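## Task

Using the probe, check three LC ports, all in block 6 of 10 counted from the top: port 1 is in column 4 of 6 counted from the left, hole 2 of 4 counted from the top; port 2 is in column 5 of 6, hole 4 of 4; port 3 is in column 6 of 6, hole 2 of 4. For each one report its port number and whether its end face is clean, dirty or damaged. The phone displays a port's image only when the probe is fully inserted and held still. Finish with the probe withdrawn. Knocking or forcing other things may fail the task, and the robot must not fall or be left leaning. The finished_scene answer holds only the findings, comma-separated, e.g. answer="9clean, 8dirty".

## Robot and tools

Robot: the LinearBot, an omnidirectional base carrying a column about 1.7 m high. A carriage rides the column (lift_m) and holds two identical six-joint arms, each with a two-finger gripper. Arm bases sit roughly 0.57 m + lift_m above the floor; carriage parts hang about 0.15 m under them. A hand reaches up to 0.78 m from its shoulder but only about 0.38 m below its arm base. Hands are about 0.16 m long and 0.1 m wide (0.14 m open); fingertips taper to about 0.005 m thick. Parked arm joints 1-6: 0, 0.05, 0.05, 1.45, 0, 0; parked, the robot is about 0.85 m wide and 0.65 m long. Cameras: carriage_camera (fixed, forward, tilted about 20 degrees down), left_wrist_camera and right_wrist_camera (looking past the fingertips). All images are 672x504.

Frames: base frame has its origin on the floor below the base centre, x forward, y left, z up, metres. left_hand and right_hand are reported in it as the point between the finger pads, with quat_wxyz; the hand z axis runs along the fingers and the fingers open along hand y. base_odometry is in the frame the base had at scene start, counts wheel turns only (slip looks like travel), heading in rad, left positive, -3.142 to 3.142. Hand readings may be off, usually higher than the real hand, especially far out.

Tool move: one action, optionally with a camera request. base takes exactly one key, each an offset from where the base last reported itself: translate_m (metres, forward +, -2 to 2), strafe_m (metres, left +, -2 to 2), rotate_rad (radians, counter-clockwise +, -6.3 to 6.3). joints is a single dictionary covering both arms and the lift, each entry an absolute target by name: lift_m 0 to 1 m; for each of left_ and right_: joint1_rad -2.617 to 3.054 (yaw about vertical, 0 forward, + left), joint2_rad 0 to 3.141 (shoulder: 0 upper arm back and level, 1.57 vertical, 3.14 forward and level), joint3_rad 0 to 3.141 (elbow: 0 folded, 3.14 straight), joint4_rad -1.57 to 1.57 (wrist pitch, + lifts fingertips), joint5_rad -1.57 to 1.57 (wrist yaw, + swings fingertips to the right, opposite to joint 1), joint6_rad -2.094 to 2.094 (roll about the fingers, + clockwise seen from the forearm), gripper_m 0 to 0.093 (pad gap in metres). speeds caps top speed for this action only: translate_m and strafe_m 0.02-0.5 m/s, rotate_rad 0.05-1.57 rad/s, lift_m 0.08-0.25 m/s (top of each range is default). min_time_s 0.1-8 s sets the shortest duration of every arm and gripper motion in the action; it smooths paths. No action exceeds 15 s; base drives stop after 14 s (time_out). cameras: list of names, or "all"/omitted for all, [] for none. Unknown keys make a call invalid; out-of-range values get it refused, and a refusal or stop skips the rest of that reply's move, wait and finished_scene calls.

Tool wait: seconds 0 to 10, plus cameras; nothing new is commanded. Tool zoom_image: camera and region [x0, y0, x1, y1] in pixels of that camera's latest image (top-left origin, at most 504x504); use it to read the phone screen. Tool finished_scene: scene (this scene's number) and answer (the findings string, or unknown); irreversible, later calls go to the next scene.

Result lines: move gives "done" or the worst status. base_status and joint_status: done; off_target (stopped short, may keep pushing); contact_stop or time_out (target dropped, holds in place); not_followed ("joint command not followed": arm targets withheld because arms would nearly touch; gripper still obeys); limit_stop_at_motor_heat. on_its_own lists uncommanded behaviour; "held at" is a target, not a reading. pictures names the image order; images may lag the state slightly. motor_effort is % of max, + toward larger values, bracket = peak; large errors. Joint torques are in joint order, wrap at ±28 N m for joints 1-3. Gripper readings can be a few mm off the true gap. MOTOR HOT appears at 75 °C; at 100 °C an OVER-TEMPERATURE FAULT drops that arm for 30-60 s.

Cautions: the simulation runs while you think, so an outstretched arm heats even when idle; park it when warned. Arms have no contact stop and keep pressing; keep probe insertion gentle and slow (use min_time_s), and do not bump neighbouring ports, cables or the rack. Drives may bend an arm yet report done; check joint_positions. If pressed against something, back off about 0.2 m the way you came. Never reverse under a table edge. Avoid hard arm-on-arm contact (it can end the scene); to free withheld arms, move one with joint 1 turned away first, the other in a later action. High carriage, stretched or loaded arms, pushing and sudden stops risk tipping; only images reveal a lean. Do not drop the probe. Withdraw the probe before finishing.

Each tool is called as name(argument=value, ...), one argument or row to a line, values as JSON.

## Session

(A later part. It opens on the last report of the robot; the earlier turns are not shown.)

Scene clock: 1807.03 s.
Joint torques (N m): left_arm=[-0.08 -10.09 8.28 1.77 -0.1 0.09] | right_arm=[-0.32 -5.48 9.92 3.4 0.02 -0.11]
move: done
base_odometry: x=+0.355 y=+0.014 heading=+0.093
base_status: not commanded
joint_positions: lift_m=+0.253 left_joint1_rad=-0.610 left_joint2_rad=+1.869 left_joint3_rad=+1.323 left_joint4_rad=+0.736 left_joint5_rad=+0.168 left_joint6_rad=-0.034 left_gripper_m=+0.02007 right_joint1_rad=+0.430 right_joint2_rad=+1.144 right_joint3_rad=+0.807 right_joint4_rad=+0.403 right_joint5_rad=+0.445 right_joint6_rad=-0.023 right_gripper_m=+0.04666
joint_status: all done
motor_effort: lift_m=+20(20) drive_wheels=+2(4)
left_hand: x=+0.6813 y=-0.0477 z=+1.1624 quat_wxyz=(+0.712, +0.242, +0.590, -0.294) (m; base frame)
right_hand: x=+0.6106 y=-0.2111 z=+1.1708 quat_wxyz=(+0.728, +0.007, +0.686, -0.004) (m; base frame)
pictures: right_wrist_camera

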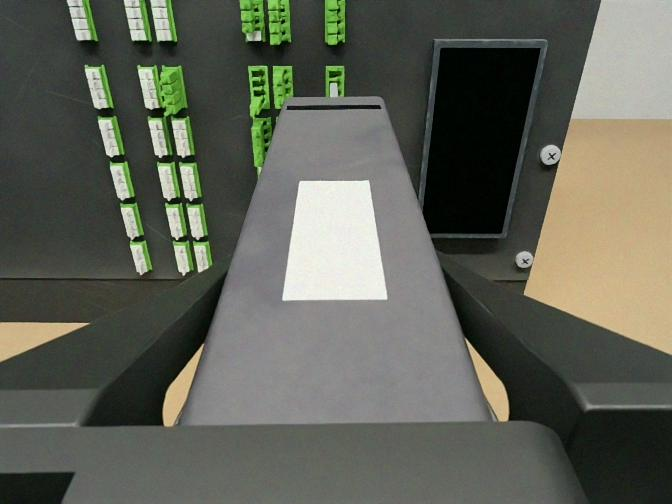

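move(
  joints={"right_joint5_rad": 0.434},
  min_time_s=1,
  cameras=["right_wrist_camera"],
)

zoom_image(
  camera="right_wrist_camera",
  region=[322, 72, 352, 102],
)

Scene clock: 1811.23 s.
Joint torques (N m): left_arm=[-0.2 -10.3 8.39 1.76 -0.12 0.1] | right_arm=[-0.14 -5.61 9.89 3.4 -0.03 -0.16]
move: done
base_odometry: x=+0.355 y=+0.014 heading=+0.093
base_status: not commanded
joint_positions: lift_m=+0.253 left_joint1_rad=-0.610 left_joint2_rad=+1.869 left_joint3_rad=+1.323 left_joint4_rad=+0.736 left_joint5_rad=+0.168 left_joint6_rad=-0.034 left_gripper_m=+0.02007 right_joint1_rad=+0.430 right_joint2_rad=+1.144 right_joint3_rad=+0.807 right_joint4_rad=+0.403 right_joint5_rad=+0.444 right_joint6_rad=-0.023 right_gripper_m=+0.04666
joint_status: all done
motor_effort: lift_m=+21(22) drive_wheels=-1(5)
left_hand: x=+0.6813 y=-0.0477 z=+1.1624 quat_wxyz=(+0.712, +0.242, +0.590, -0.294) (m; base frame)
right_hand: x=+0.6106 y=-0.2109 z=+1.1708 quat_wxyz=(+0.728, +0.007, +0.686, -0.003) (m; base frame)
pictures: right_wrist_camera

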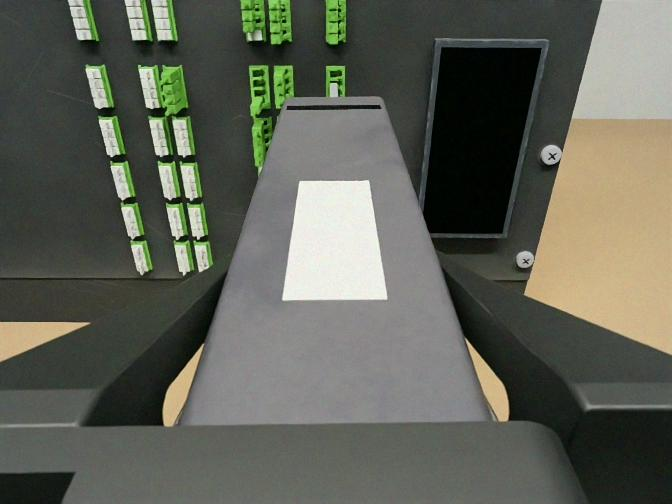

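Scaled by 16.800 from the camera's 672x504 image, which has a finer 960x720 frame.

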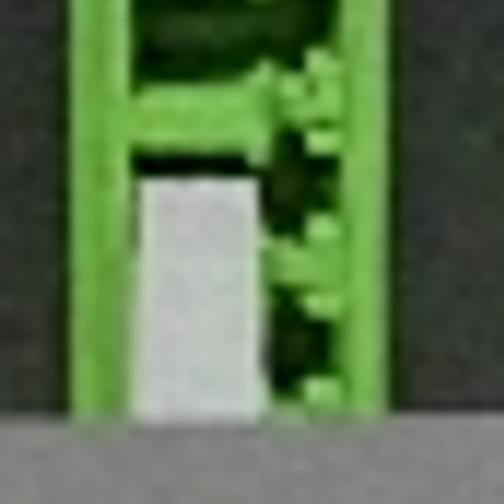

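move(
  base={"translate_m": 0.003},
  speeds={"translate_m": 0.02},
  cameras=["right_wrist_camera"],
)

zoom_image(
  camera="right_wrist_camera",
  region=[322, 72, 352, 102],
)

Scene clock: 1815.23 s.
Joint torques (N m): left_arm=[-0.54 -10.19 8.53 1.68 -0.1 0.1] | right_arm=[-0.03 -5.7 9.81 3.39 -0.01 -0.13]
move: done
base_odometry: x=+0.358 y=+0.014 heading=+0.093
base_status: done
joint_positions: lift_m=+0.253 left_joint1_rad=-0.609 left_joint2_rad=+1.869 left_joint3_rad=+1.323 left_joint4_rad=+0.736 left_joint5_rad=+0.168 left_joint6_rad=-0.034 left_gripper_m=+0.02007 right_joint1_rad=+0.430 right_joint2_rad=+1.144 right_joint3_rad=+0.807 right_joint4_rad=+0.405 right_joint5_rad=+0.442 right_joint6_rad=-0.023 right_gripper_m=+0.04666
joint_status: not commanded
motor_effort: lift_m=+18(21) drive_wheels=+0(9)
left_hand: x=+0.6818 y=-0.0471 z=+1.1623 quat_wxyz=(+0.712, +0.242, +0.590, -0.293) (m; base frame)
right_hand: x=+0.6106 y=-0.2106 z=+1.1712 quat_wxyz=(+0.728, +0.006, +0.685, -0.003) (m; base frame)
pictures: right_wrist_camera

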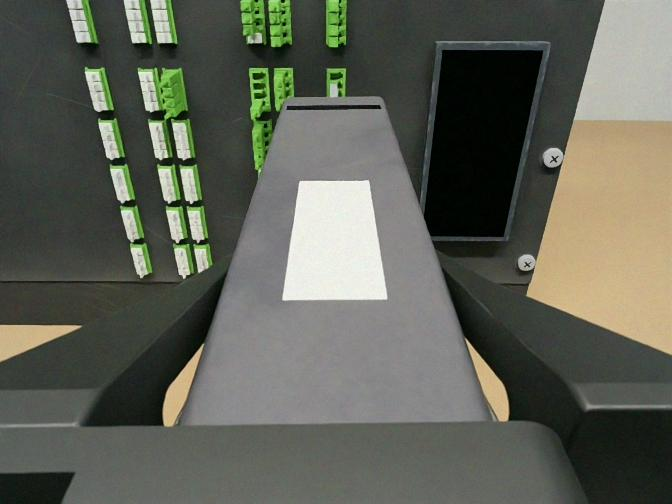

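Scaled by 16.800 from the camera's 672x504 image, which has a finer 960x720 frame.

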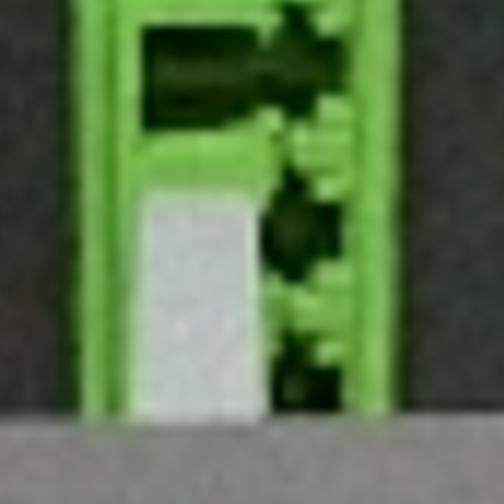

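move(
  joints={"right_joint5_rad": 0.446},
  min_time_s=1,
  cameras=["right_wrist_camera"],
)

zoom_image(
  camera="right_wrist_camera",
  region=[322, 72, 352, 102],
)

Scene clock: 1827.23 s.
Joint torques (N m): left_arm=[-0.34 -10.37 8.73 1.66 -0.11 0.12] | right_arm=[-0.27 -5.26 10 3.39 0.11 -0.16]
move: done
base_odometry: x=+0.358 y=+0.014 heading=+0.093
base_status: not commanded
joint_positions: lift_m=+0.253 left_joint1_rad=-0.609 left_joint2_rad=+1.869 left_joint3_rad=+1.323 left_joint4_rad=+0.736 left_joint5_rad=+0.168 left_joint6_rad=-0.034 left_gripper_m=+0.02007 right_joint1_rad=+0.430 right_joint2_rad=+1.144 right_joint3_rad=+0.807 right_joint4_rad=+0.405 right_joint5_rad=+0.441 right_joint6_rad=-0.023 right_gripper_m=+0.04666
joint_status: all done
motor_effort: lift_m=+19(21) drive_wheels=+3(4)
left_hand: x=+0.6818 y=-0.0471 z=+1.1623 quat_wxyz=(+0.712, +0.242, +0.590, -0.293) (m; base frame)
right_hand: x=+0.6106 y=-0.2106 z=+1.1712 quat_wxyz=(+0.728, +0.006, +0.685, -0.002) (m; base frame)
pictures: right_wrist_camera

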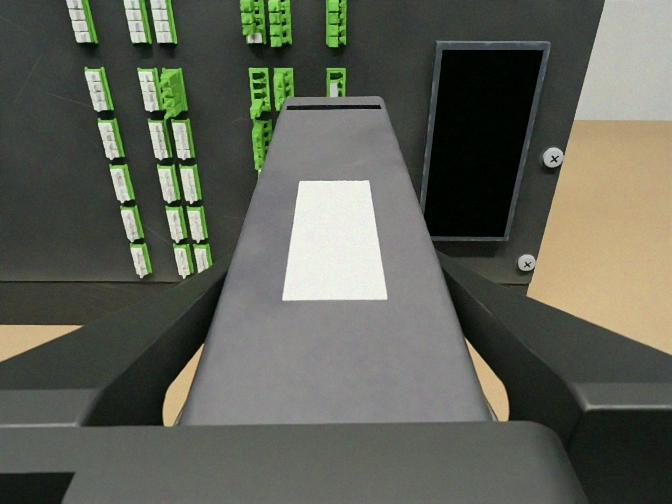

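Scaled by 16.800 from the camera's 672x504 image, which has a finer 960x720 frame.

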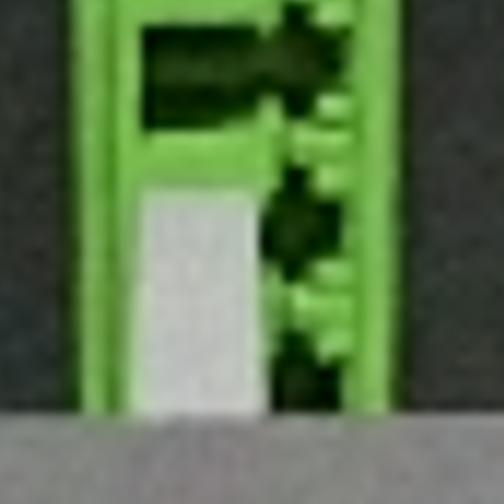

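move(
  base={"translate_m": 0.003},
  speeds={"translate_m": 0.02},
  cameras=["right_wrist_camera", "left_wrist_camera"],
)

zoom_image(
  camera="right_wrist_camera",
  region=[322, 72, 352, 102],
)

zoom_image(
  camera="left_wrist_camera",
  region=[260, 50, 500, 230],
)

Scene clock: 1831.60 s.
Joint torques (N m): left_arm=[-0.58 -10.32 8.42 1.69 -0.03 0.11] | right_arm=[-0.44 -5.55 9.88 3.37 0.08 -0.18]
move: done
base_odometry: x=+0.361 y=+0.014 heading=+0.093
base_status: done
joint_positions: lift_m=+0.253 left_joint1_rad=-0.609 left_joint2_rad=+1.869 left_joint3_rad=+1.323 left_joint4_rad=+0.736 left_joint5_rad=+0.167 left_joint6_rad=-0.034 left_gripper_m=+0.02007 right_joint1_rad=+0.430 right_joint2_rad=+1.144 right_joint3_rad=+0.807 right_joint4_rad=+0.405 right_joint5_rad=+0.442 right_joint6_rad=-0.023 right_gripper_m=+0.04666
joint_status: not commanded
motor_effort: lift_m=+21(21) drive_wheels=+4(11)
left_hand: x=+0.6820 y=-0.0469 z=+1.1623 quat_wxyz=(+0.712, +0.242, +0.590, -0.293) (m; base frame)
right_hand: x=+0.6106 y=-0.2106 z=+1.1712 quat_wxyz=(+0.728, +0.006, +0.685, -0.003) (m; base frame)
pictures: left_wrist_camera, right_wrist_camera

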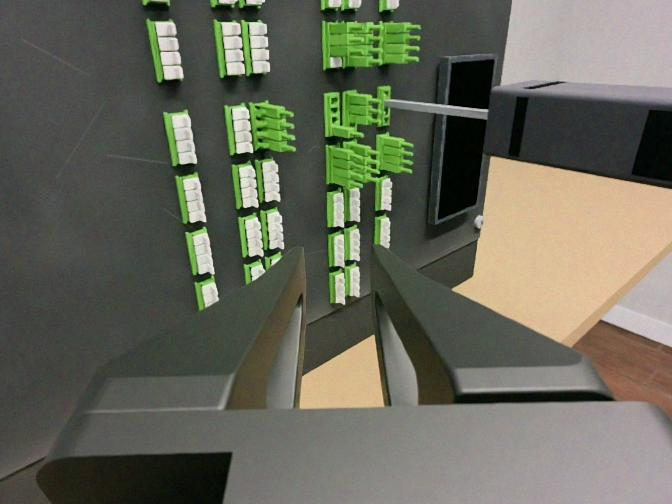

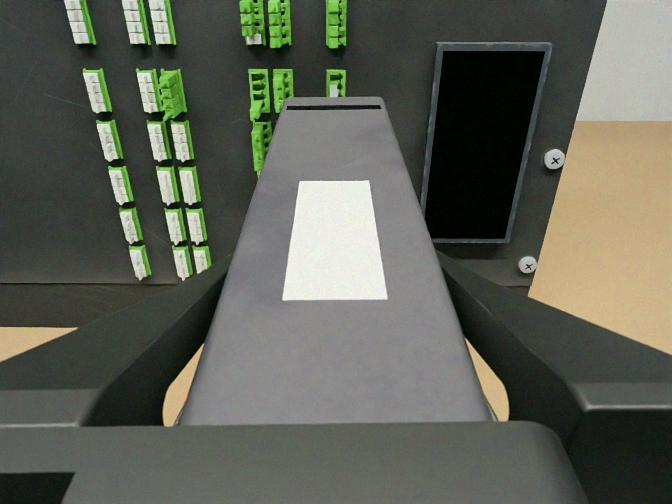

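Scaled by 16.800 from the camera's 672x504 image, which has a finer 960x720 frame.

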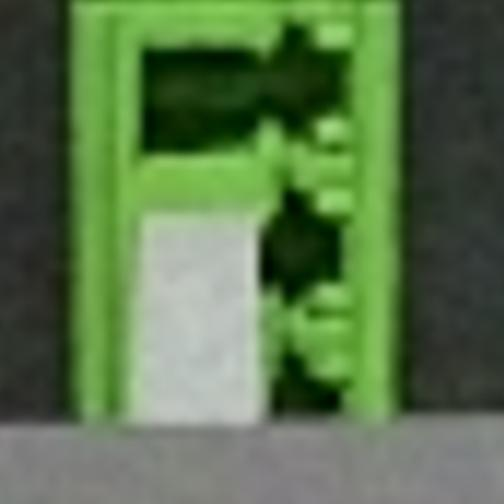

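Scaled by 2.100 from the camera's 672x504 image, which has a finer 960x720 frame.

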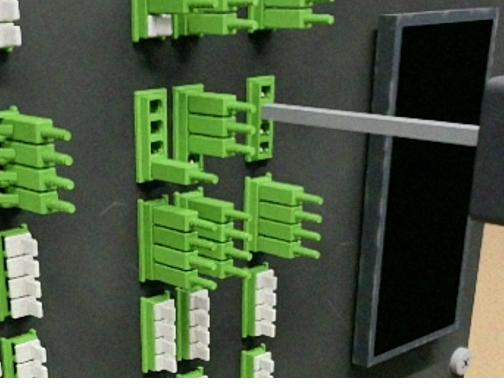

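move(
  base={"translate_m": 0.003},
  speeds={"translate_m": 0.02},
  cameras=["right_wrist_camera"],
)

zoom_image(
  camera="right_wrist_camera",
  region=[322, 72, 352, 102],
)

Scene clock: 1835.33 s.
Joint torques (N m): left_arm=[-0.54 -10.24 8.39 1.72 -0.05 0.11] | right_arm=[-0.29 -5.46 9.94 3.38 0.07 -0.18]
move: done
base_odometry: x=+0.364 y=+0.014 heading=+0.092
base_status: done
joint_positions: lift_m=+0.253 left_joint1_rad=-0.608 left_joint2_rad=+1.869 left_joint3_rad=+1.323 left_joint4_rad=+0.736 left_joint5_rad=+0.167 left_joint6_rad=-0.034 left_gripper_m=+0.02007 right_joint1_rad=+0.430 right_joint2_rad=+1.144 right_joint3_rad=+0.807 right_joint4_rad=+0.405 right_joint5_rad=+0.442 right_joint6_rad=-0.023 right_gripper_m=+0.04666
joint_status: not commanded
motor_effort: lift_m=+20(22) drive_wheels=+1(11)
left_hand: x=+0.6821 y=-0.0467 z=+1.1623 quat_wxyz=(+0.712, +0.241, +0.590, -0.293) (m; base frame)
right_hand: x=+0.6106 y=-0.2106 z=+1.1713 quat_wxyz=(+0.728, +0.006, +0.685, -0.002) (m; base frame)
pictures: right_wrist_camera

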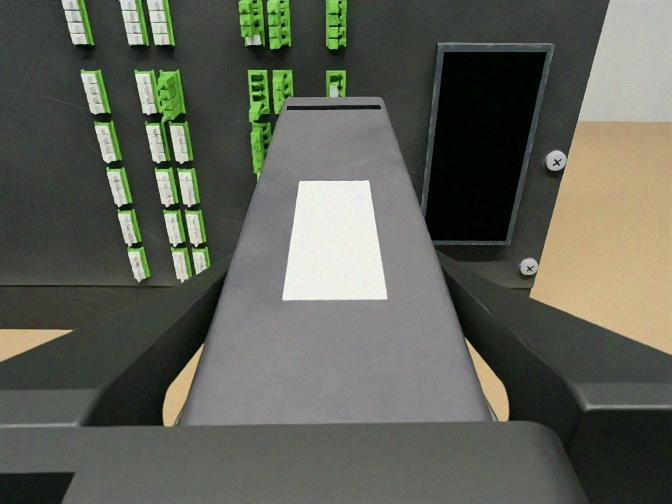

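Scaled by 16.800 from the camera's 672x504 image, which has a finer 960x720 frame.

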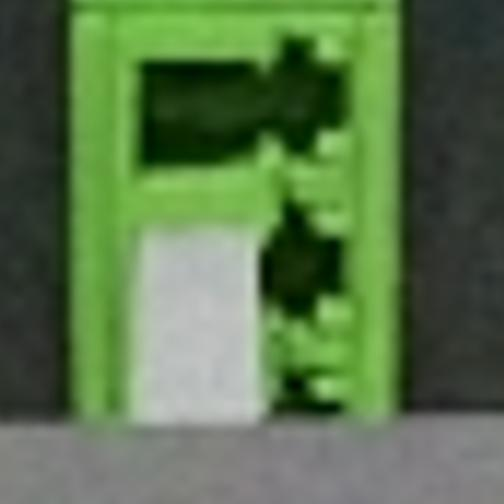

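move(
  base={"translate_m": 0.003},
  speeds={"translate_m": 0.02},
  cameras=["right_wrist_camera"],
)

zoom_image(
  camera="right_wrist_camera",
  region=[322, 72, 352, 102],
)

Scene clock: 1838.73 s.
Joint torques (N m): left_arm=[-0.46 -10.04 8.51 1.67 -0.08 0.15] | right_arm=[-0.05 -5.52 10.09 3.42 0.15 -0.18]
move: done
base_odometry: x=+0.367 y=+0.014 heading=+0.092
base_status: done
joint_positions: lift_m=+0.253 left_joint1_rad=-0.608 left_joint2_rad=+1.869 left_joint3_rad=+1.323 left_joint4_rad=+0.735 left_joint5_rad=+0.167 left_joint6_rad=-0.034 left_gripper_m=+0.02007 right_joint1_rad=+0.430 right_joint2_rad=+1.144 right_joint3_rad=+0.807 right_joint4_rad=+0.405 right_joint5_rad=+0.439 right_joint6_rad=-0.023 right_gripper_m=+0.04666
joint_status: not commanded
motor_effort: lift_m=+21(21) drive_wheels=+0(9)
left_hand: x=+0.6822 y=-0.0467 z=+1.1622 quat_wxyz=(+0.712, +0.241, +0.591, -0.293) (m; base frame)
right_hand: x=+0.6106 y=-0.2101 z=+1.1713 quat_wxyz=(+0.728, +0.005, +0.685, -0.001) (m; base frame)
pictures: right_wrist_camera

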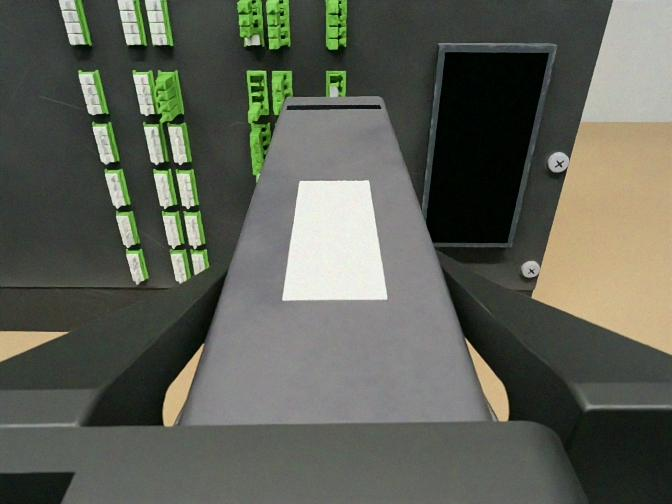

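Scaled by 16.800 from the camera's 672x504 image, which has a finer 960x720 frame.

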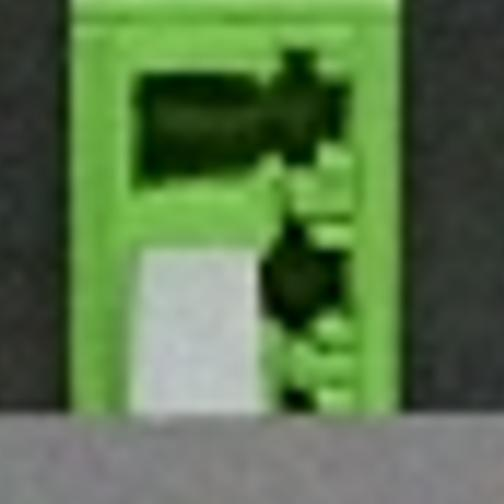

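move(
  base={"translate_m": 0.003},
  speeds={"translate_m": 0.02},
  cameras=["right_wrist_camera"],
)

zoom_image(
  camera="right_wrist_camera",
  region=[322, 72, 352, 102],
)

Scene clock: 1842.57 s.
Joint torques (N m): left_arm=[-0.27 -10.28 8.42 1.69 -0.1 0.11] | right_arm=[-0.44 -4.6 9.85 3.53 0.15 -0.14]
move: done
base_odometry: x=+0.370 y=+0.015 heading=+0.092
base_status: done
joint_positions: lift_m=+0.253 left_joint1_rad=-0.608 left_joint2_rad=+1.869 left_joint3_rad=+1.323 left_joint4_rad=+0.735 left_joint5_rad=+0.166 left_joint6_rad=-0.034 left_gripper_m=+0.02007 right_joint1_rad=+0.431 right_joint2_rad=+1.137 right_joint3_rad=+0.807 right_joint4_rad=+0.397 right_joint5_rad=+0.441 right_joint6_rad=-0.023 right_gripper_m=+0.04666
joint_status: not commanded
motor_effort: lift_m=+20(22) drive_wheels=+3(8)
left_hand: x=+0.6822 y=-0.0466 z=+1.1622 quat_wxyz=(+0.712, +0.241, +0.591, -0.293) (m; base frame)
right_hand: x=+0.6090 y=-0.2106 z=+1.1722 quat_wxyz=(+0.728, +0.006, +0.685, -0.002) (m; base frame)
pictures: right_wrist_camera

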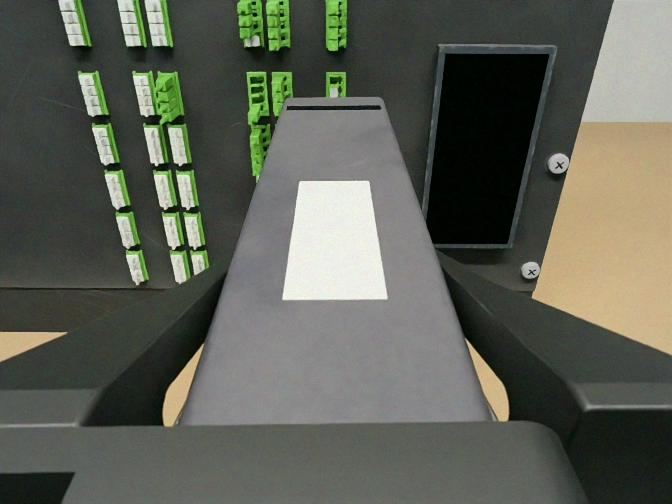

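Scaled by 16.800 from the camera's 672x504 image, which has a finer 960x720 frame.

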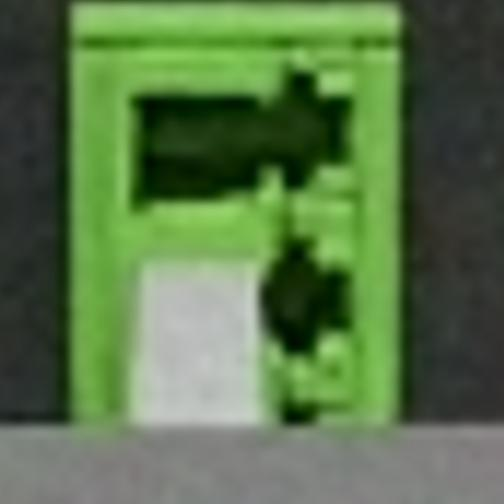

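move(
  joints={"right_joint5_rad": 0.455},
  min_time_s=1,
  cameras=["right_wrist_camera"],
)

zoom_image(
  camera="right_wrist_camera",
  region=[322, 72, 352, 102],
)

Scene clock: 1862.77 s.
Joint torques (N m): left_arm=[-0.46 -10.11 8.44 1.7 -0.05 0.05] | right_arm=[-0.51 -4.55 9.8 3.48 0.2 -0.16]
move: done
base_odometry: x=+0.370 y=+0.015 heading=+0.092
base_status: not commanded
joint_positions: lift_m=+0.253 left_joint1_rad=-0.608 left_joint2_rad=+1.869 left_joint3_rad=+1.323 left_joint4_rad=+0.735 left_joint5_rad=+0.166 left_joint6_rad=-0.034 left_gripper_m=+0.02007 right_joint1_rad=+0.431 right_joint2_rad=+1.137 right_joint3_rad=+0.807 right_joint4_rad=+0.397 right_joint5_rad=+0.443 right_joint6_rad=-0.023 right_gripper_m=+0.04666
joint_status: all done
motor_effort: lift_m=+18(22) drive_wheels=+5(9)
left_hand: x=+0.6822 y=-0.0466 z=+1.1622 quat_wxyz=(+0.712, +0.241, +0.591, -0.293) (m; base frame)
right_hand: x=+0.6090 y=-0.2109 z=+1.1722 quat_wxyz=(+0.728, +0.006, +0.685, -0.002) (m; base frame)
pictures: right_wrist_camera

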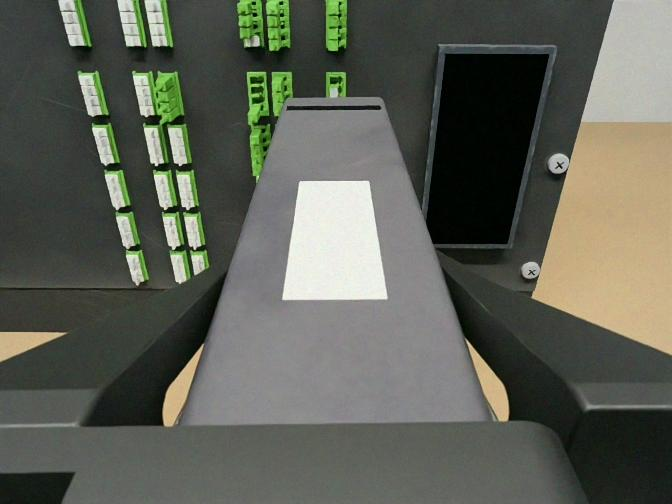

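Scaled by 16.800 from the camera's 672x504 image, which has a finer 960x720 frame.

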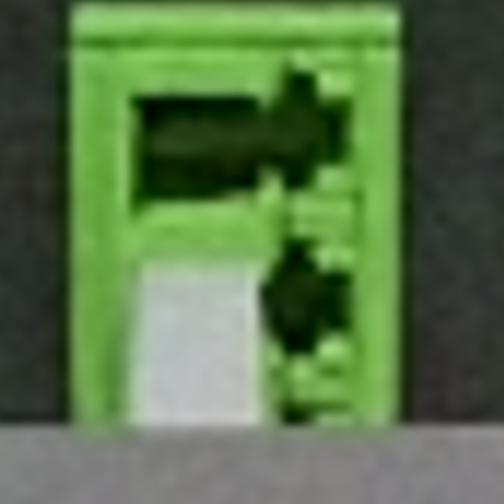

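move(
  joints={"right_joint5_rad": 0.462, "right_joint1_rad": 0.436},
  min_time_s=1,
  cameras=["right_wrist_camera"],
)

zoom_image(
  camera="right_wrist_camera",
  region=[322, 72, 352, 102],
)

Scene clock: 1866.70 s.
Joint torques (N m): left_arm=[-0.23 -10.19 8.47 1.64 -0.09 -0.03] | right_arm=[0.14 -4.55 10 3.46 0.24 -0.14]
move: done
base_odometry: x=+0.370 y=+0.015 heading=+0.092
base_status: not commanded
joint_positions: lift_m=+0.253 left_joint1_rad=-0.608 left_joint2_rad=+1.869 left_joint3_rad=+1.323 left_joint4_rad=+0.735 left_joint5_rad=+0.166 left_joint6_rad=-0.034 left_gripper_m=+0.02007 right_joint1_rad=+0.433 right_joint2_rad=+1.137 right_joint3_rad=+0.807 right_joint4_rad=+0.397 right_joint5_rad=+0.445 right_joint6_rad=-0.023 right_gripper_m=+0.04666
joint_status: all done
motor_effort: lift_m=+19(21) drive_wheels=+2(8)
left_hand: x=+0.6822 y=-0.0466 z=+1.1622 quat_wxyz=(+0.712, +0.241, +0.591, -0.293) (m; base frame)
right_hand: x=+0.6089 y=-0.2108 z=+1.1722 quat_wxyz=(+0.728, +0.007, +0.685, -0.003) (m; base frame)
pictures: right_wrist_camera

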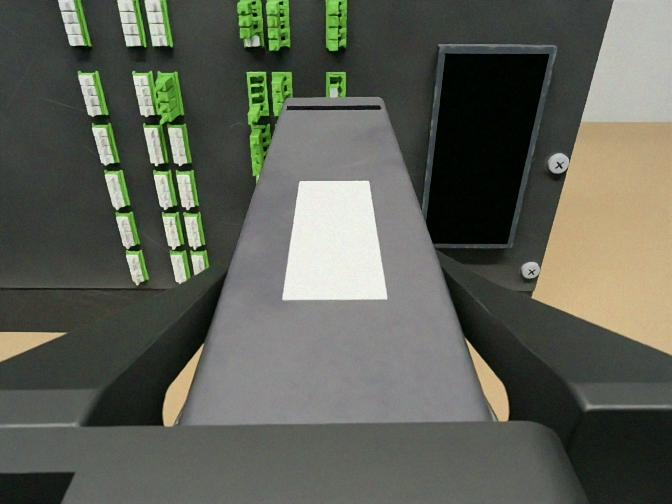

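Scaled by 16.800 from the camera's 672x504 image, which has a finer 960x720 frame.

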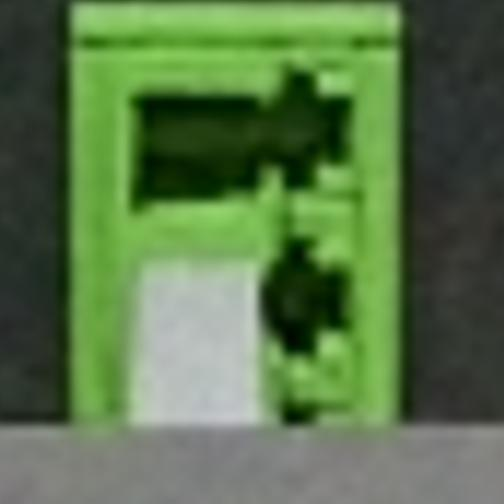

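move(
  cameras=["left_wrist_camera"],
)

zoom_image(
  camera="left_wrist_camera",
  region=[360, 70, 520, 170],
)

Scene clock: 1872.70 s.
Joint torques (N m): left_arm=[-0.14 -10.33 8.5 1.74 -0.07 0.13] | right_arm=[0.21 -4.56 10.07 3.51 0.23 -0.12]
base_odometry: x=+0.370 y=+0.015 heading=+0.092
base_status: not commanded
joint_positions: lift_m=+0.253 left_joint1_rad=-0.608 left_joint2_rad=+1.869 left_joint3_rad=+1.323 left_joint4_rad=+0.735 left_joint5_rad=+0.166 left_joint6_rad=-0.034 left_gripper_m=+0.02007 right_joint1_rad=+0.433 right_joint2_rad=+1.137 right_joint3_rad=+0.807 right_joint4_rad=+0.397 right_joint5_rad=+0.445 right_joint6_rad=-0.023 right_gripper_m=+0.04666
joint_status: all done
motor_effort: lift_m=+22(21) drive_wheels=+4(8)
left_hand: x=+0.6822 y=-0.0466 z=+1.1622 quat_wxyz=(+0.712, +0.241, +0.591, -0.293) (m; base frame)
right_hand: x=+0.6089 y=-0.2108 z=+1.1722 quat_wxyz=(+0.728, +0.007, +0.685, -0.003) (m; base frame)
pictures: left_wrist_camera

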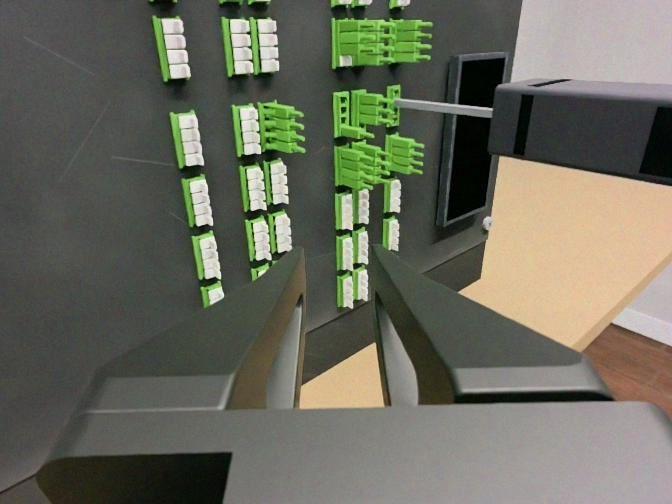

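Scaled by 3.150 from the camera's 672x504 image, which has a finer 960x720 frame.

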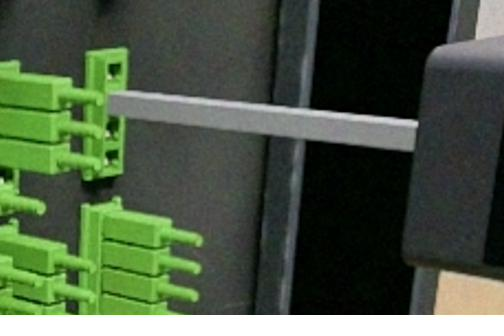

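move(
  joints={"right_joint5_rad": 0.472},
  min_time_s=1,
  cameras=[],
)

wait(
  seconds=0.5,
  cameras=["right_wrist_camera"],
)

zoom_image(
  camera="right_wrist_camera",
  region=[322, 72, 352, 102],
)

Scene clock: 1885.77 s.
Joint torques (N m): left_arm=[-0.24 -10.14 8.64 1.7 -0.11 0.08] | right_arm=[0.21 -4.74 10.03 3.52 0.38 -0.14]
move: off_target
base_odometry: x=+0.370 y=+0.015 heading=+0.092
base_status: not commanded
joint_positions: lift_m=+0.253 left_joint1_rad=-0.608 left_joint2_rad=+1.869 left_joint3_rad=+1.323 left_joint4_rad=+0.735 left_joint5_rad=+0.166 left_joint6_rad=-0.034 left_gripper_m=+0.02007 right_joint1_rad=+0.433 right_joint2_rad=+1.137 right_joint3_rad=+0.807 right_joint4_rad=+0.397 right_joint5_rad=+0.446 right_joint6_rad=-0.023 right_gripper_m=+0.04666
joint_status: right_joint5_rad off_target (ended at +0.446, target +0.472)
motor_effort: lift_m=+20(22) drive_wheels=+2(6)
left_hand: x=+0.6822 y=-0.0466 z=+1.1622 quat_wxyz=(+0.712, +0.241, +0.591, -0.293) (m; base frame)
right_hand: x=+0.6089 y=-0.2109 z=+1.1722 quat_wxyz=(+0.728, +0.007, +0.685, -0.003) (m; base frame)
pictures: none
No camera images: "cameras" was empty.

Scene clock: 1886.27 s.
Joint torques (N m): left_arm=[-0.36 -10.24 8.39 1.63 -0.09 0.16] | right_arm=[0.29 -4.64 9.84 3.47 0.37 -0.13]
base_odometry: x=+0.370 y=+0.015 heading=+0.092
base_status: not commanded
joint_positions: lift_m=+0.253 left_joint1_rad=-0.608 left_joint2_rad=+1.869 left_joint3_rad=+1.323 left_joint4_rad=+0.735 left_joint5_rad=+0.166 left_joint6_rad=-0.034 left_gripper_m=+0.02007 right_joint1_rad=+0.433 right_joint2_rad=+1.137 right_joint3_rad=+0.807 right_joint4_rad=+0.397 right_joint5_rad=+0.446 right_joint6_rad=-0.023 right_gripper_m=+0.04666
joint_status: right_joint5_rad off_target (ended at +0.446, target +0.472)
motor_effort: lift_m=+20(22) drive_wheels=+2(6)
left_hand: x=+0.6822 y=-0.0466 z=+1.1622 quat_wxyz=(+0.712, +0.241, +0.591, -0.293) (m; base frame)
right_hand: x=+0.6089 y=-0.2109 z=+1.1722 quat_wxyz=(+0.728, +0.007, +0.685, -0.003) (m; base frame)
wait: 0.50 s; at rest by 0.27 s
pictures: right_wrist_camera

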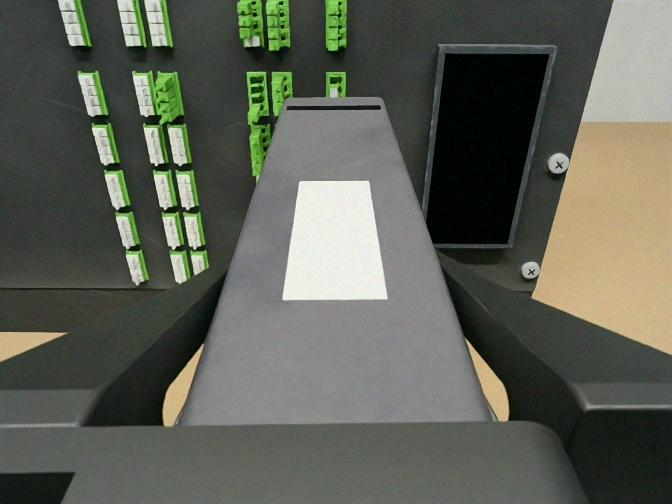

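Scaled by 16.800 from the camera's 672x504 image, which has a finer 960x720 frame.

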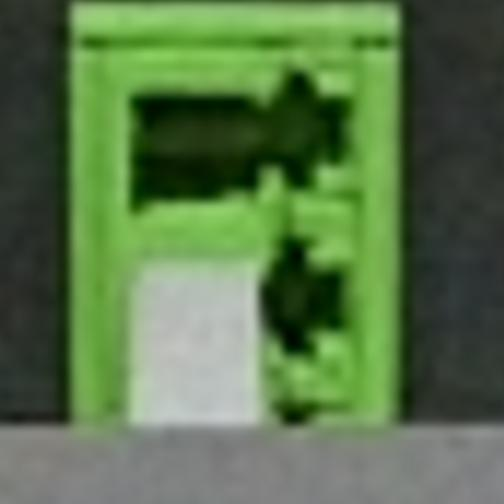

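move(
  base={"translate_m": 0.0015},
  speeds={"translate_m": 0.02},
  cameras=["right_wrist_camera"],
)

zoom_image(
  camera="right_wrist_camera",
  region=[322, 72, 352, 102],
)

Scene clock: 1889.03 s.
Joint torques (N m): left_arm=[-0.31 -10.28 8.62 1.74 -0.08 0.1] | right_arm=[-0.31 -4.44 9.8 3.5 0.22 -0.14]
move: done
base_odometry: x=+0.372 y=+0.015 heading=+0.091
base_status: done
joint_positions: lift_m=+0.253 left_joint1_rad=-0.608 left_joint2_rad=+1.869 left_joint3_rad=+1.323 left_joint4_rad=+0.735 left_joint5_rad=+0.166 left_joint6_rad=-0.034 left_gripper_m=+0.02007 right_joint1_rad=+0.438 right_joint2_rad=+1.135 right_joint3_rad=+0.807 right_joint4_rad=+0.395 right_joint5_rad=+0.452 right_joint6_rad=-0.023 right_gripper_m=+0.04666
joint_status: not commanded
motor_effort: lift_m=+20(21) drive_wheels=+5(8)
left_hand: x=+0.6822 y=-0.0466 z=+1.1621 quat_wxyz=(+0.712, +0.241, +0.591, -0.293) (m; base frame)
right_hand: x=+0.6080 y=-0.2103 z=+1.1725 quat_wxyz=(+0.728, +0.007, +0.685, -0.003) (m; base frame)
pictures: right_wrist_camera

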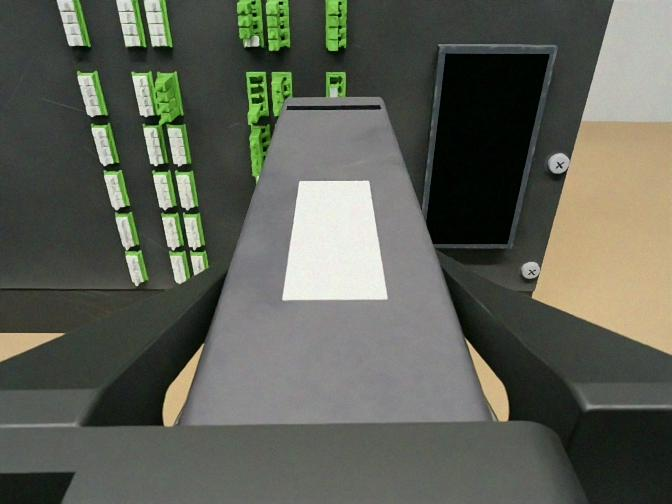

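Scaled by 16.800 from the camera's 672x504 image, which has a finer 960x720 frame.

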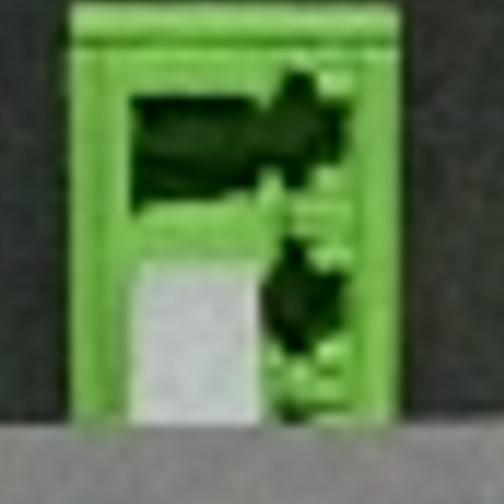

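move(
  joints={"lift_m": 0.2515},
  cameras=[],
)

wait(
  seconds=0.3,
  cameras=["right_wrist_camera"],
)

zoom_image(
  camera="right_wrist_camera",
  region=[322, 72, 352, 102],
)

Scene clock: 1924.23 s.
Joint torques (N m): left_arm=[-0.39 -10.62 8.31 1.68 -0.09 0.14] | right_arm=[-0.25 -4.46 9.85 3.52 0.3 -0.18]
move: done
base_odometry: x=+0.372 y=+0.015 heading=+0.091
base_status: not commanded
joint_positions: lift_m=+0.252 left_joint1_rad=-0.608 left_joint2_rad=+1.869 left_joint3_rad=+1.323 left_joint4_rad=+0.734 left_joint5_rad=+0.166 left_joint6_rad=-0.034 left_gripper_m=+0.02007 right_joint1_rad=+0.438 right_joint2_rad=+1.135 right_joint3_rad=+0.807 right_joint4_rad=+0.396 right_joint5_rad=+0.452 right_joint6_rad=-0.023 right_gripper_m=+0.04666
joint_status: all done
motor_effort: lift_m=+16(19) drive_wheels=+3(6)
left_hand: x=+0.6823 y=-0.0467 z=+1.1604 quat_wxyz=(+0.712, +0.241, +0.591, -0.293) (m; base frame)
right_hand: x=+0.6079 y=-0.2103 z=+1.1712 quat_wxyz=(+0.729, +0.008, +0.685, -0.003) (m; base frame)
pictures: none
No camera images: "cameras" was empty.

Scene clock: 1924.53 s.
Joint torques (N m): left_arm=[-0.49 -10.32 8.34 1.66 -0.07 0.14] | right_arm=[-0.61 -4.55 9.8 3.46 0.29 -0.2]
base_odometry: x=+0.372 y=+0.015 heading=+0.091
base_status: not commanded
joint_positions: lift_m=+0.252 left_joint1_rad=-0.608 left_joint2_rad=+1.869 left_joint3_rad=+1.323 left_joint4_rad=+0.734 left_joint5_rad=+0.166 left_joint6_rad=-0.034 left_gripper_m=+0.02007 right_joint1_rad=+0.438 right_joint2_rad=+1.135 right_joint3_rad=+0.807 right_joint4_rad=+0.396 right_joint5_rad=+0.452 right_joint6_rad=-0.023 right_gripper_m=+0.04666
joint_status: all done
motor_effort: lift_m=+17(19) drive_wheels=+2(6)
left_hand: x=+0.6823 y=-0.0467 z=+1.1604 quat_wxyz=(+0.712, +0.241, +0.591, -0.293) (m; base frame)
right_hand: x=+0.6079 y=-0.2103 z=+1.1712 quat_wxyz=(+0.729, +0.008, +0.685, -0.003) (m; base frame)
wait: 0.30 s; at rest by 0.27 s
pictures: right_wrist_camera

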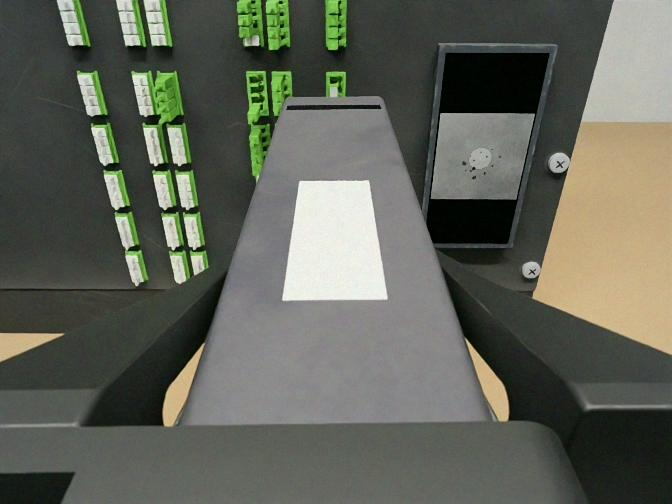

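Scaled by 16.800 from the camera's 672x504 image, which has a finer 960x720 frame.

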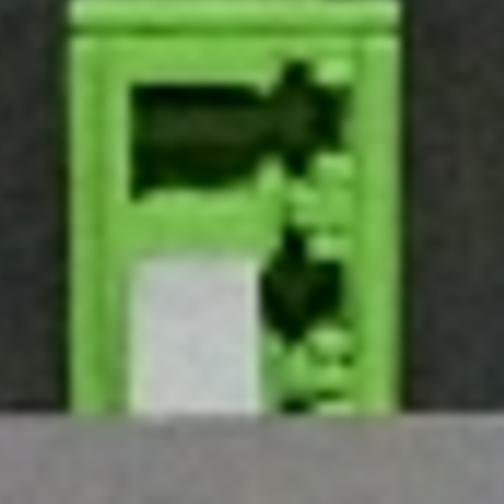

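zoom_image(
  camera="right_wrist_camera",
  region=[430, 100, 540, 210],
)

Scaled by 4.582 from the camera's 672x504 image, which has a finer 960x720 frame.

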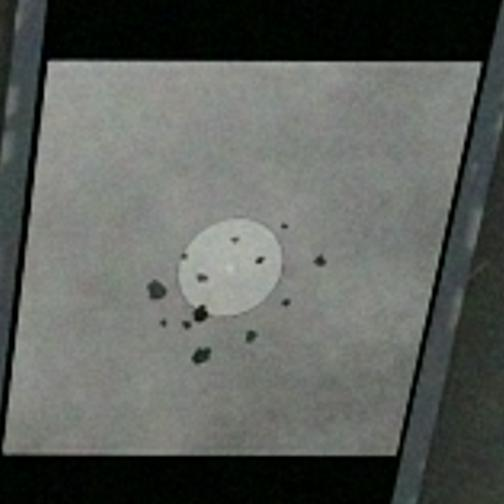

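move(
  base={"translate_m": -0.010},
  speeds={"translate_m": 0.025},
  cameras=[],
)

move(
  base={"translate_m": -0.065},
  speeds={"translate_m": 0.04},
  cameras=["right_wrist_camera"],
)

zoom_image(
  camera="right_wrist_camera",
  region=[270, 10, 360, 100],
)

zoom_image(
  camera="right_wrist_camera",
  region=[322, 72, 352, 102],
)

Scene clock: 1930.90 s.
Joint torques (N m): left_arm=[-0.49 -10.09 8.49 1.62 -0.09 0.07] | right_arm=[0.85 -7.8 10.09 2.95 0.49 -0.18]
move: done
base_odometry: x=+0.362 y=+0.014 heading=+0.092
base_status: done
joint_positions: lift_m=+0.252 left_joint1_rad=-0.608 left_joint2_rad=+1.869 left_joint3_rad=+1.323 left_joint4_rad=+0.734 left_joint5_rad=+0.166 left_joint6_rad=-0.034 left_gripper_m=+0.02007 right_joint1_rad=+0.425 right_joint2_rad=+1.169 right_joint3_rad=+0.807 right_joint4_rad=+0.441 right_joint5_rad=+0.431 right_joint6_rad=-0.023 right_gripper_m=+0.04666
joint_status: not commanded
on_its_own: right_joint4_rad moved +0.045 to your old target +0.460
motor_effort: lift_m=+18(21) drive_wheels=-5(8)
left_hand: x=+0.6823 y=-0.0467 z=+1.1604 quat_wxyz=(+0.712, +0.241, +0.591, -0.293) (m; base frame)
right_hand: x=+0.6157 y=-0.2087 z=+1.1690 quat_wxyz=(+0.732, +0.006, +0.681, +0.001) (m; base frame)
pictures: none
No camera images: "cameras" was empty.

Scene clock: 1933.03 s.
Joint torques (N m): left_arm=[-0.34 -10.29 8.73 1.73 -0.08 0.12] | right_arm=[7.1 -17.73 3.93 2.38 0.46 -0.18]
move: done
base_odometry: x=+0.298 y=+0.008 heading=+0.092
base_status: done
joint_positions: lift_m=+0.252 left_joint1_rad=-0.608 left_joint2_rad=+1.869 left_joint3_rad=+1.323 left_joint4_rad=+0.734 left_joint5_rad=+0.166 left_joint6_rad=-0.034 left_gripper_m=+0.02007 right_joint1_rad=+0.360 right_joint2_rad=+1.264 right_joint3_rad=+0.866 right_joint4_rad=+0.485 right_joint5_rad=+0.429 right_joint6_rad=-0.023 right_gripper_m=+0.04666
joint_status: not commanded
motor_effort: lift_m=+18(21) drive_wheels=-4(27)
left_hand: x=+0.6823 y=-0.0467 z=+1.1604 quat_wxyz=(+0.712, +0.241, +0.591, -0.293) (m; base frame)
right_hand: x=+0.6419 y=-0.2260 z=+1.1704 quat_wxyz=(+0.734, +0.028, +0.678, -0.021) (m; base frame)
pictures: right_wrist_camera

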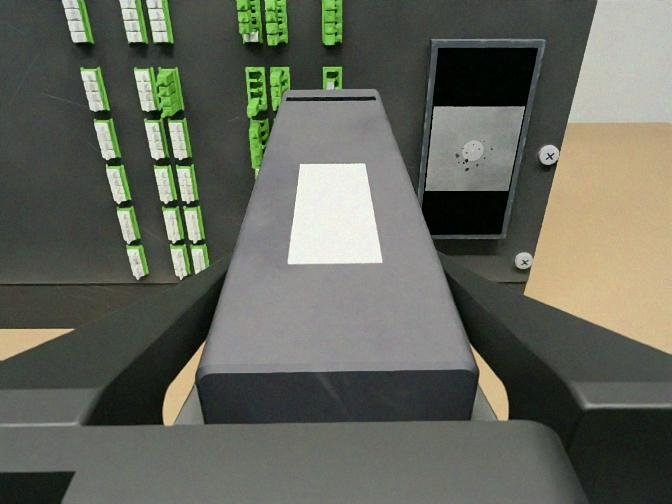

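Scaled by 5.600 from the camera's 672x504 image, which has a finer 960x720 frame.

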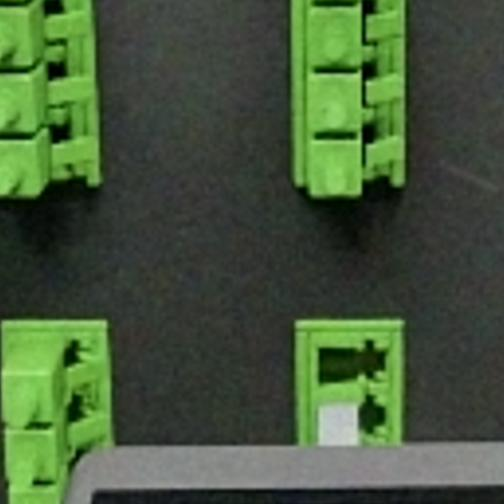

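Scaled by 16.800 from the camera's 672x504 image, which has a finer 960x720 frame.

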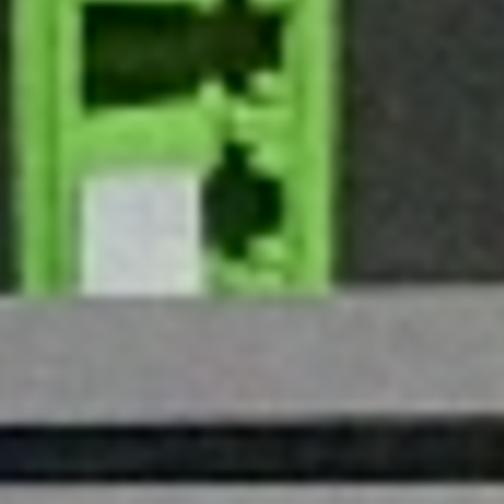

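move(
  base={"translate_m": 0.02},
  speeds={"translate_m": 0.03},
  cameras=["all"],
)

zoom_image(
  camera="right_wrist_camera",
  region=[270, 10, 360, 100],
)

zoom_image(
  camera="left_wrist_camera",
  region=[360, 50, 600, 230],
)

Scene clock: 1941.40 s.
Joint torques (N m): left_arm=[-0.29 -10.33 8.46 1.69 -0.09 0.13] | right_arm=[3.47 -10.99 7.66 2.8 0.06 -0.14]
move: done
base_odometry: x=+0.317 y=+0.009 heading=+0.092
base_status: done
joint_positions: lift_m=+0.252 left_joint1_rad=-0.609 left_joint2_rad=+1.869 left_joint3_rad=+1.323 left_joint4_rad=+0.734 left_joint5_rad=+0.166 left_joint6_rad=-0.034 left_gripper_m=+0.02007 right_joint1_rad=+0.397 right_joint2_rad=+1.200 right_joint3_rad=+0.827 right_joint4_rad=+0.453 right_joint5_rad=+0.475 right_joint6_rad=-0.023 right_gripper_m=+0.04666
joint_status: not commanded
motor_effort: lift_m=+18(21) drive_wheels=-2(6)
left_hand: x=+0.6821 y=-0.0468 z=+1.1604 quat_wxyz=(+0.712, +0.241, +0.591, -0.293) (m; base frame)
right_hand: x=+0.6247 y=-0.2242 z=+1.1691 quat_wxyz=(+0.731, +0.032, +0.681, -0.024) (m; base frame)
pictures: carriage_camera, left_wrist_camera, right_wrist_camera

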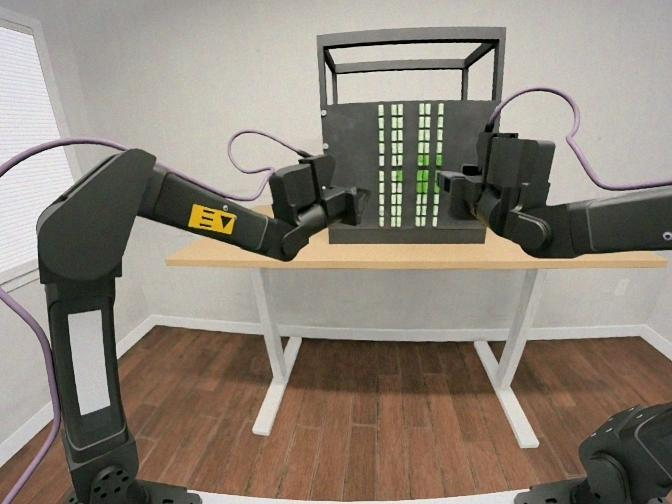

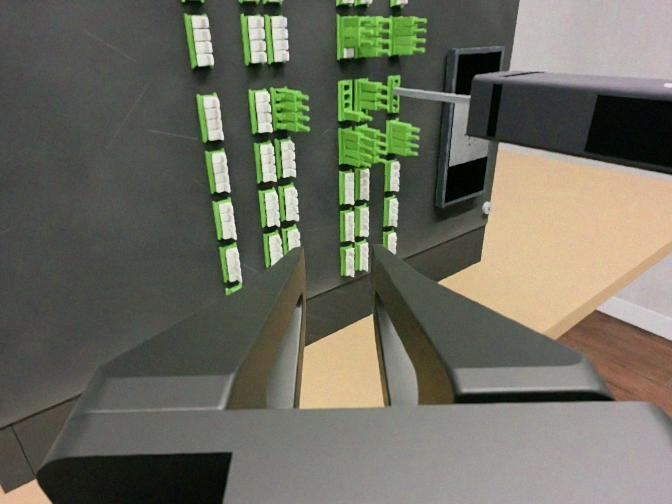

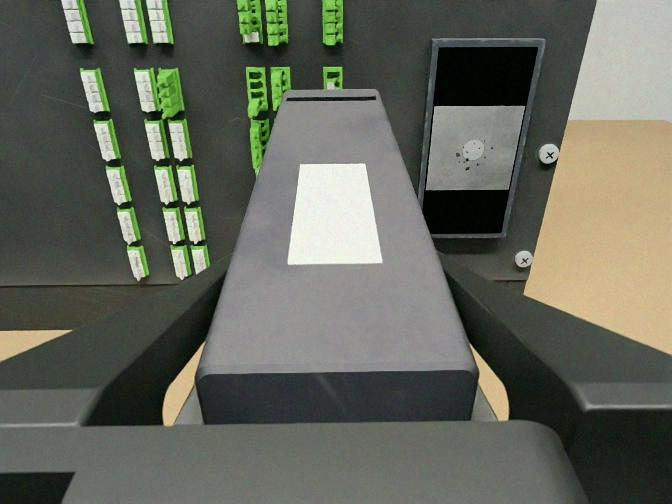

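Scaled by 5.600 from the camera's 672x504 image, which has a finer 960x720 frame.

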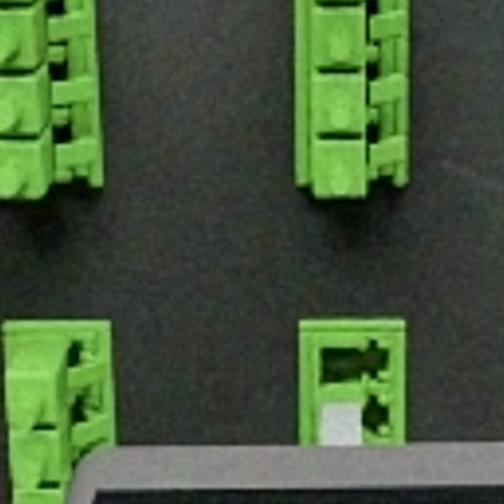

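Scaled by 2.100 from the camera's 672x504 image, which has a finer 960x720 frame.

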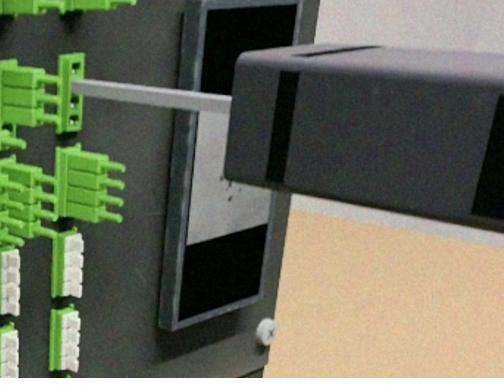

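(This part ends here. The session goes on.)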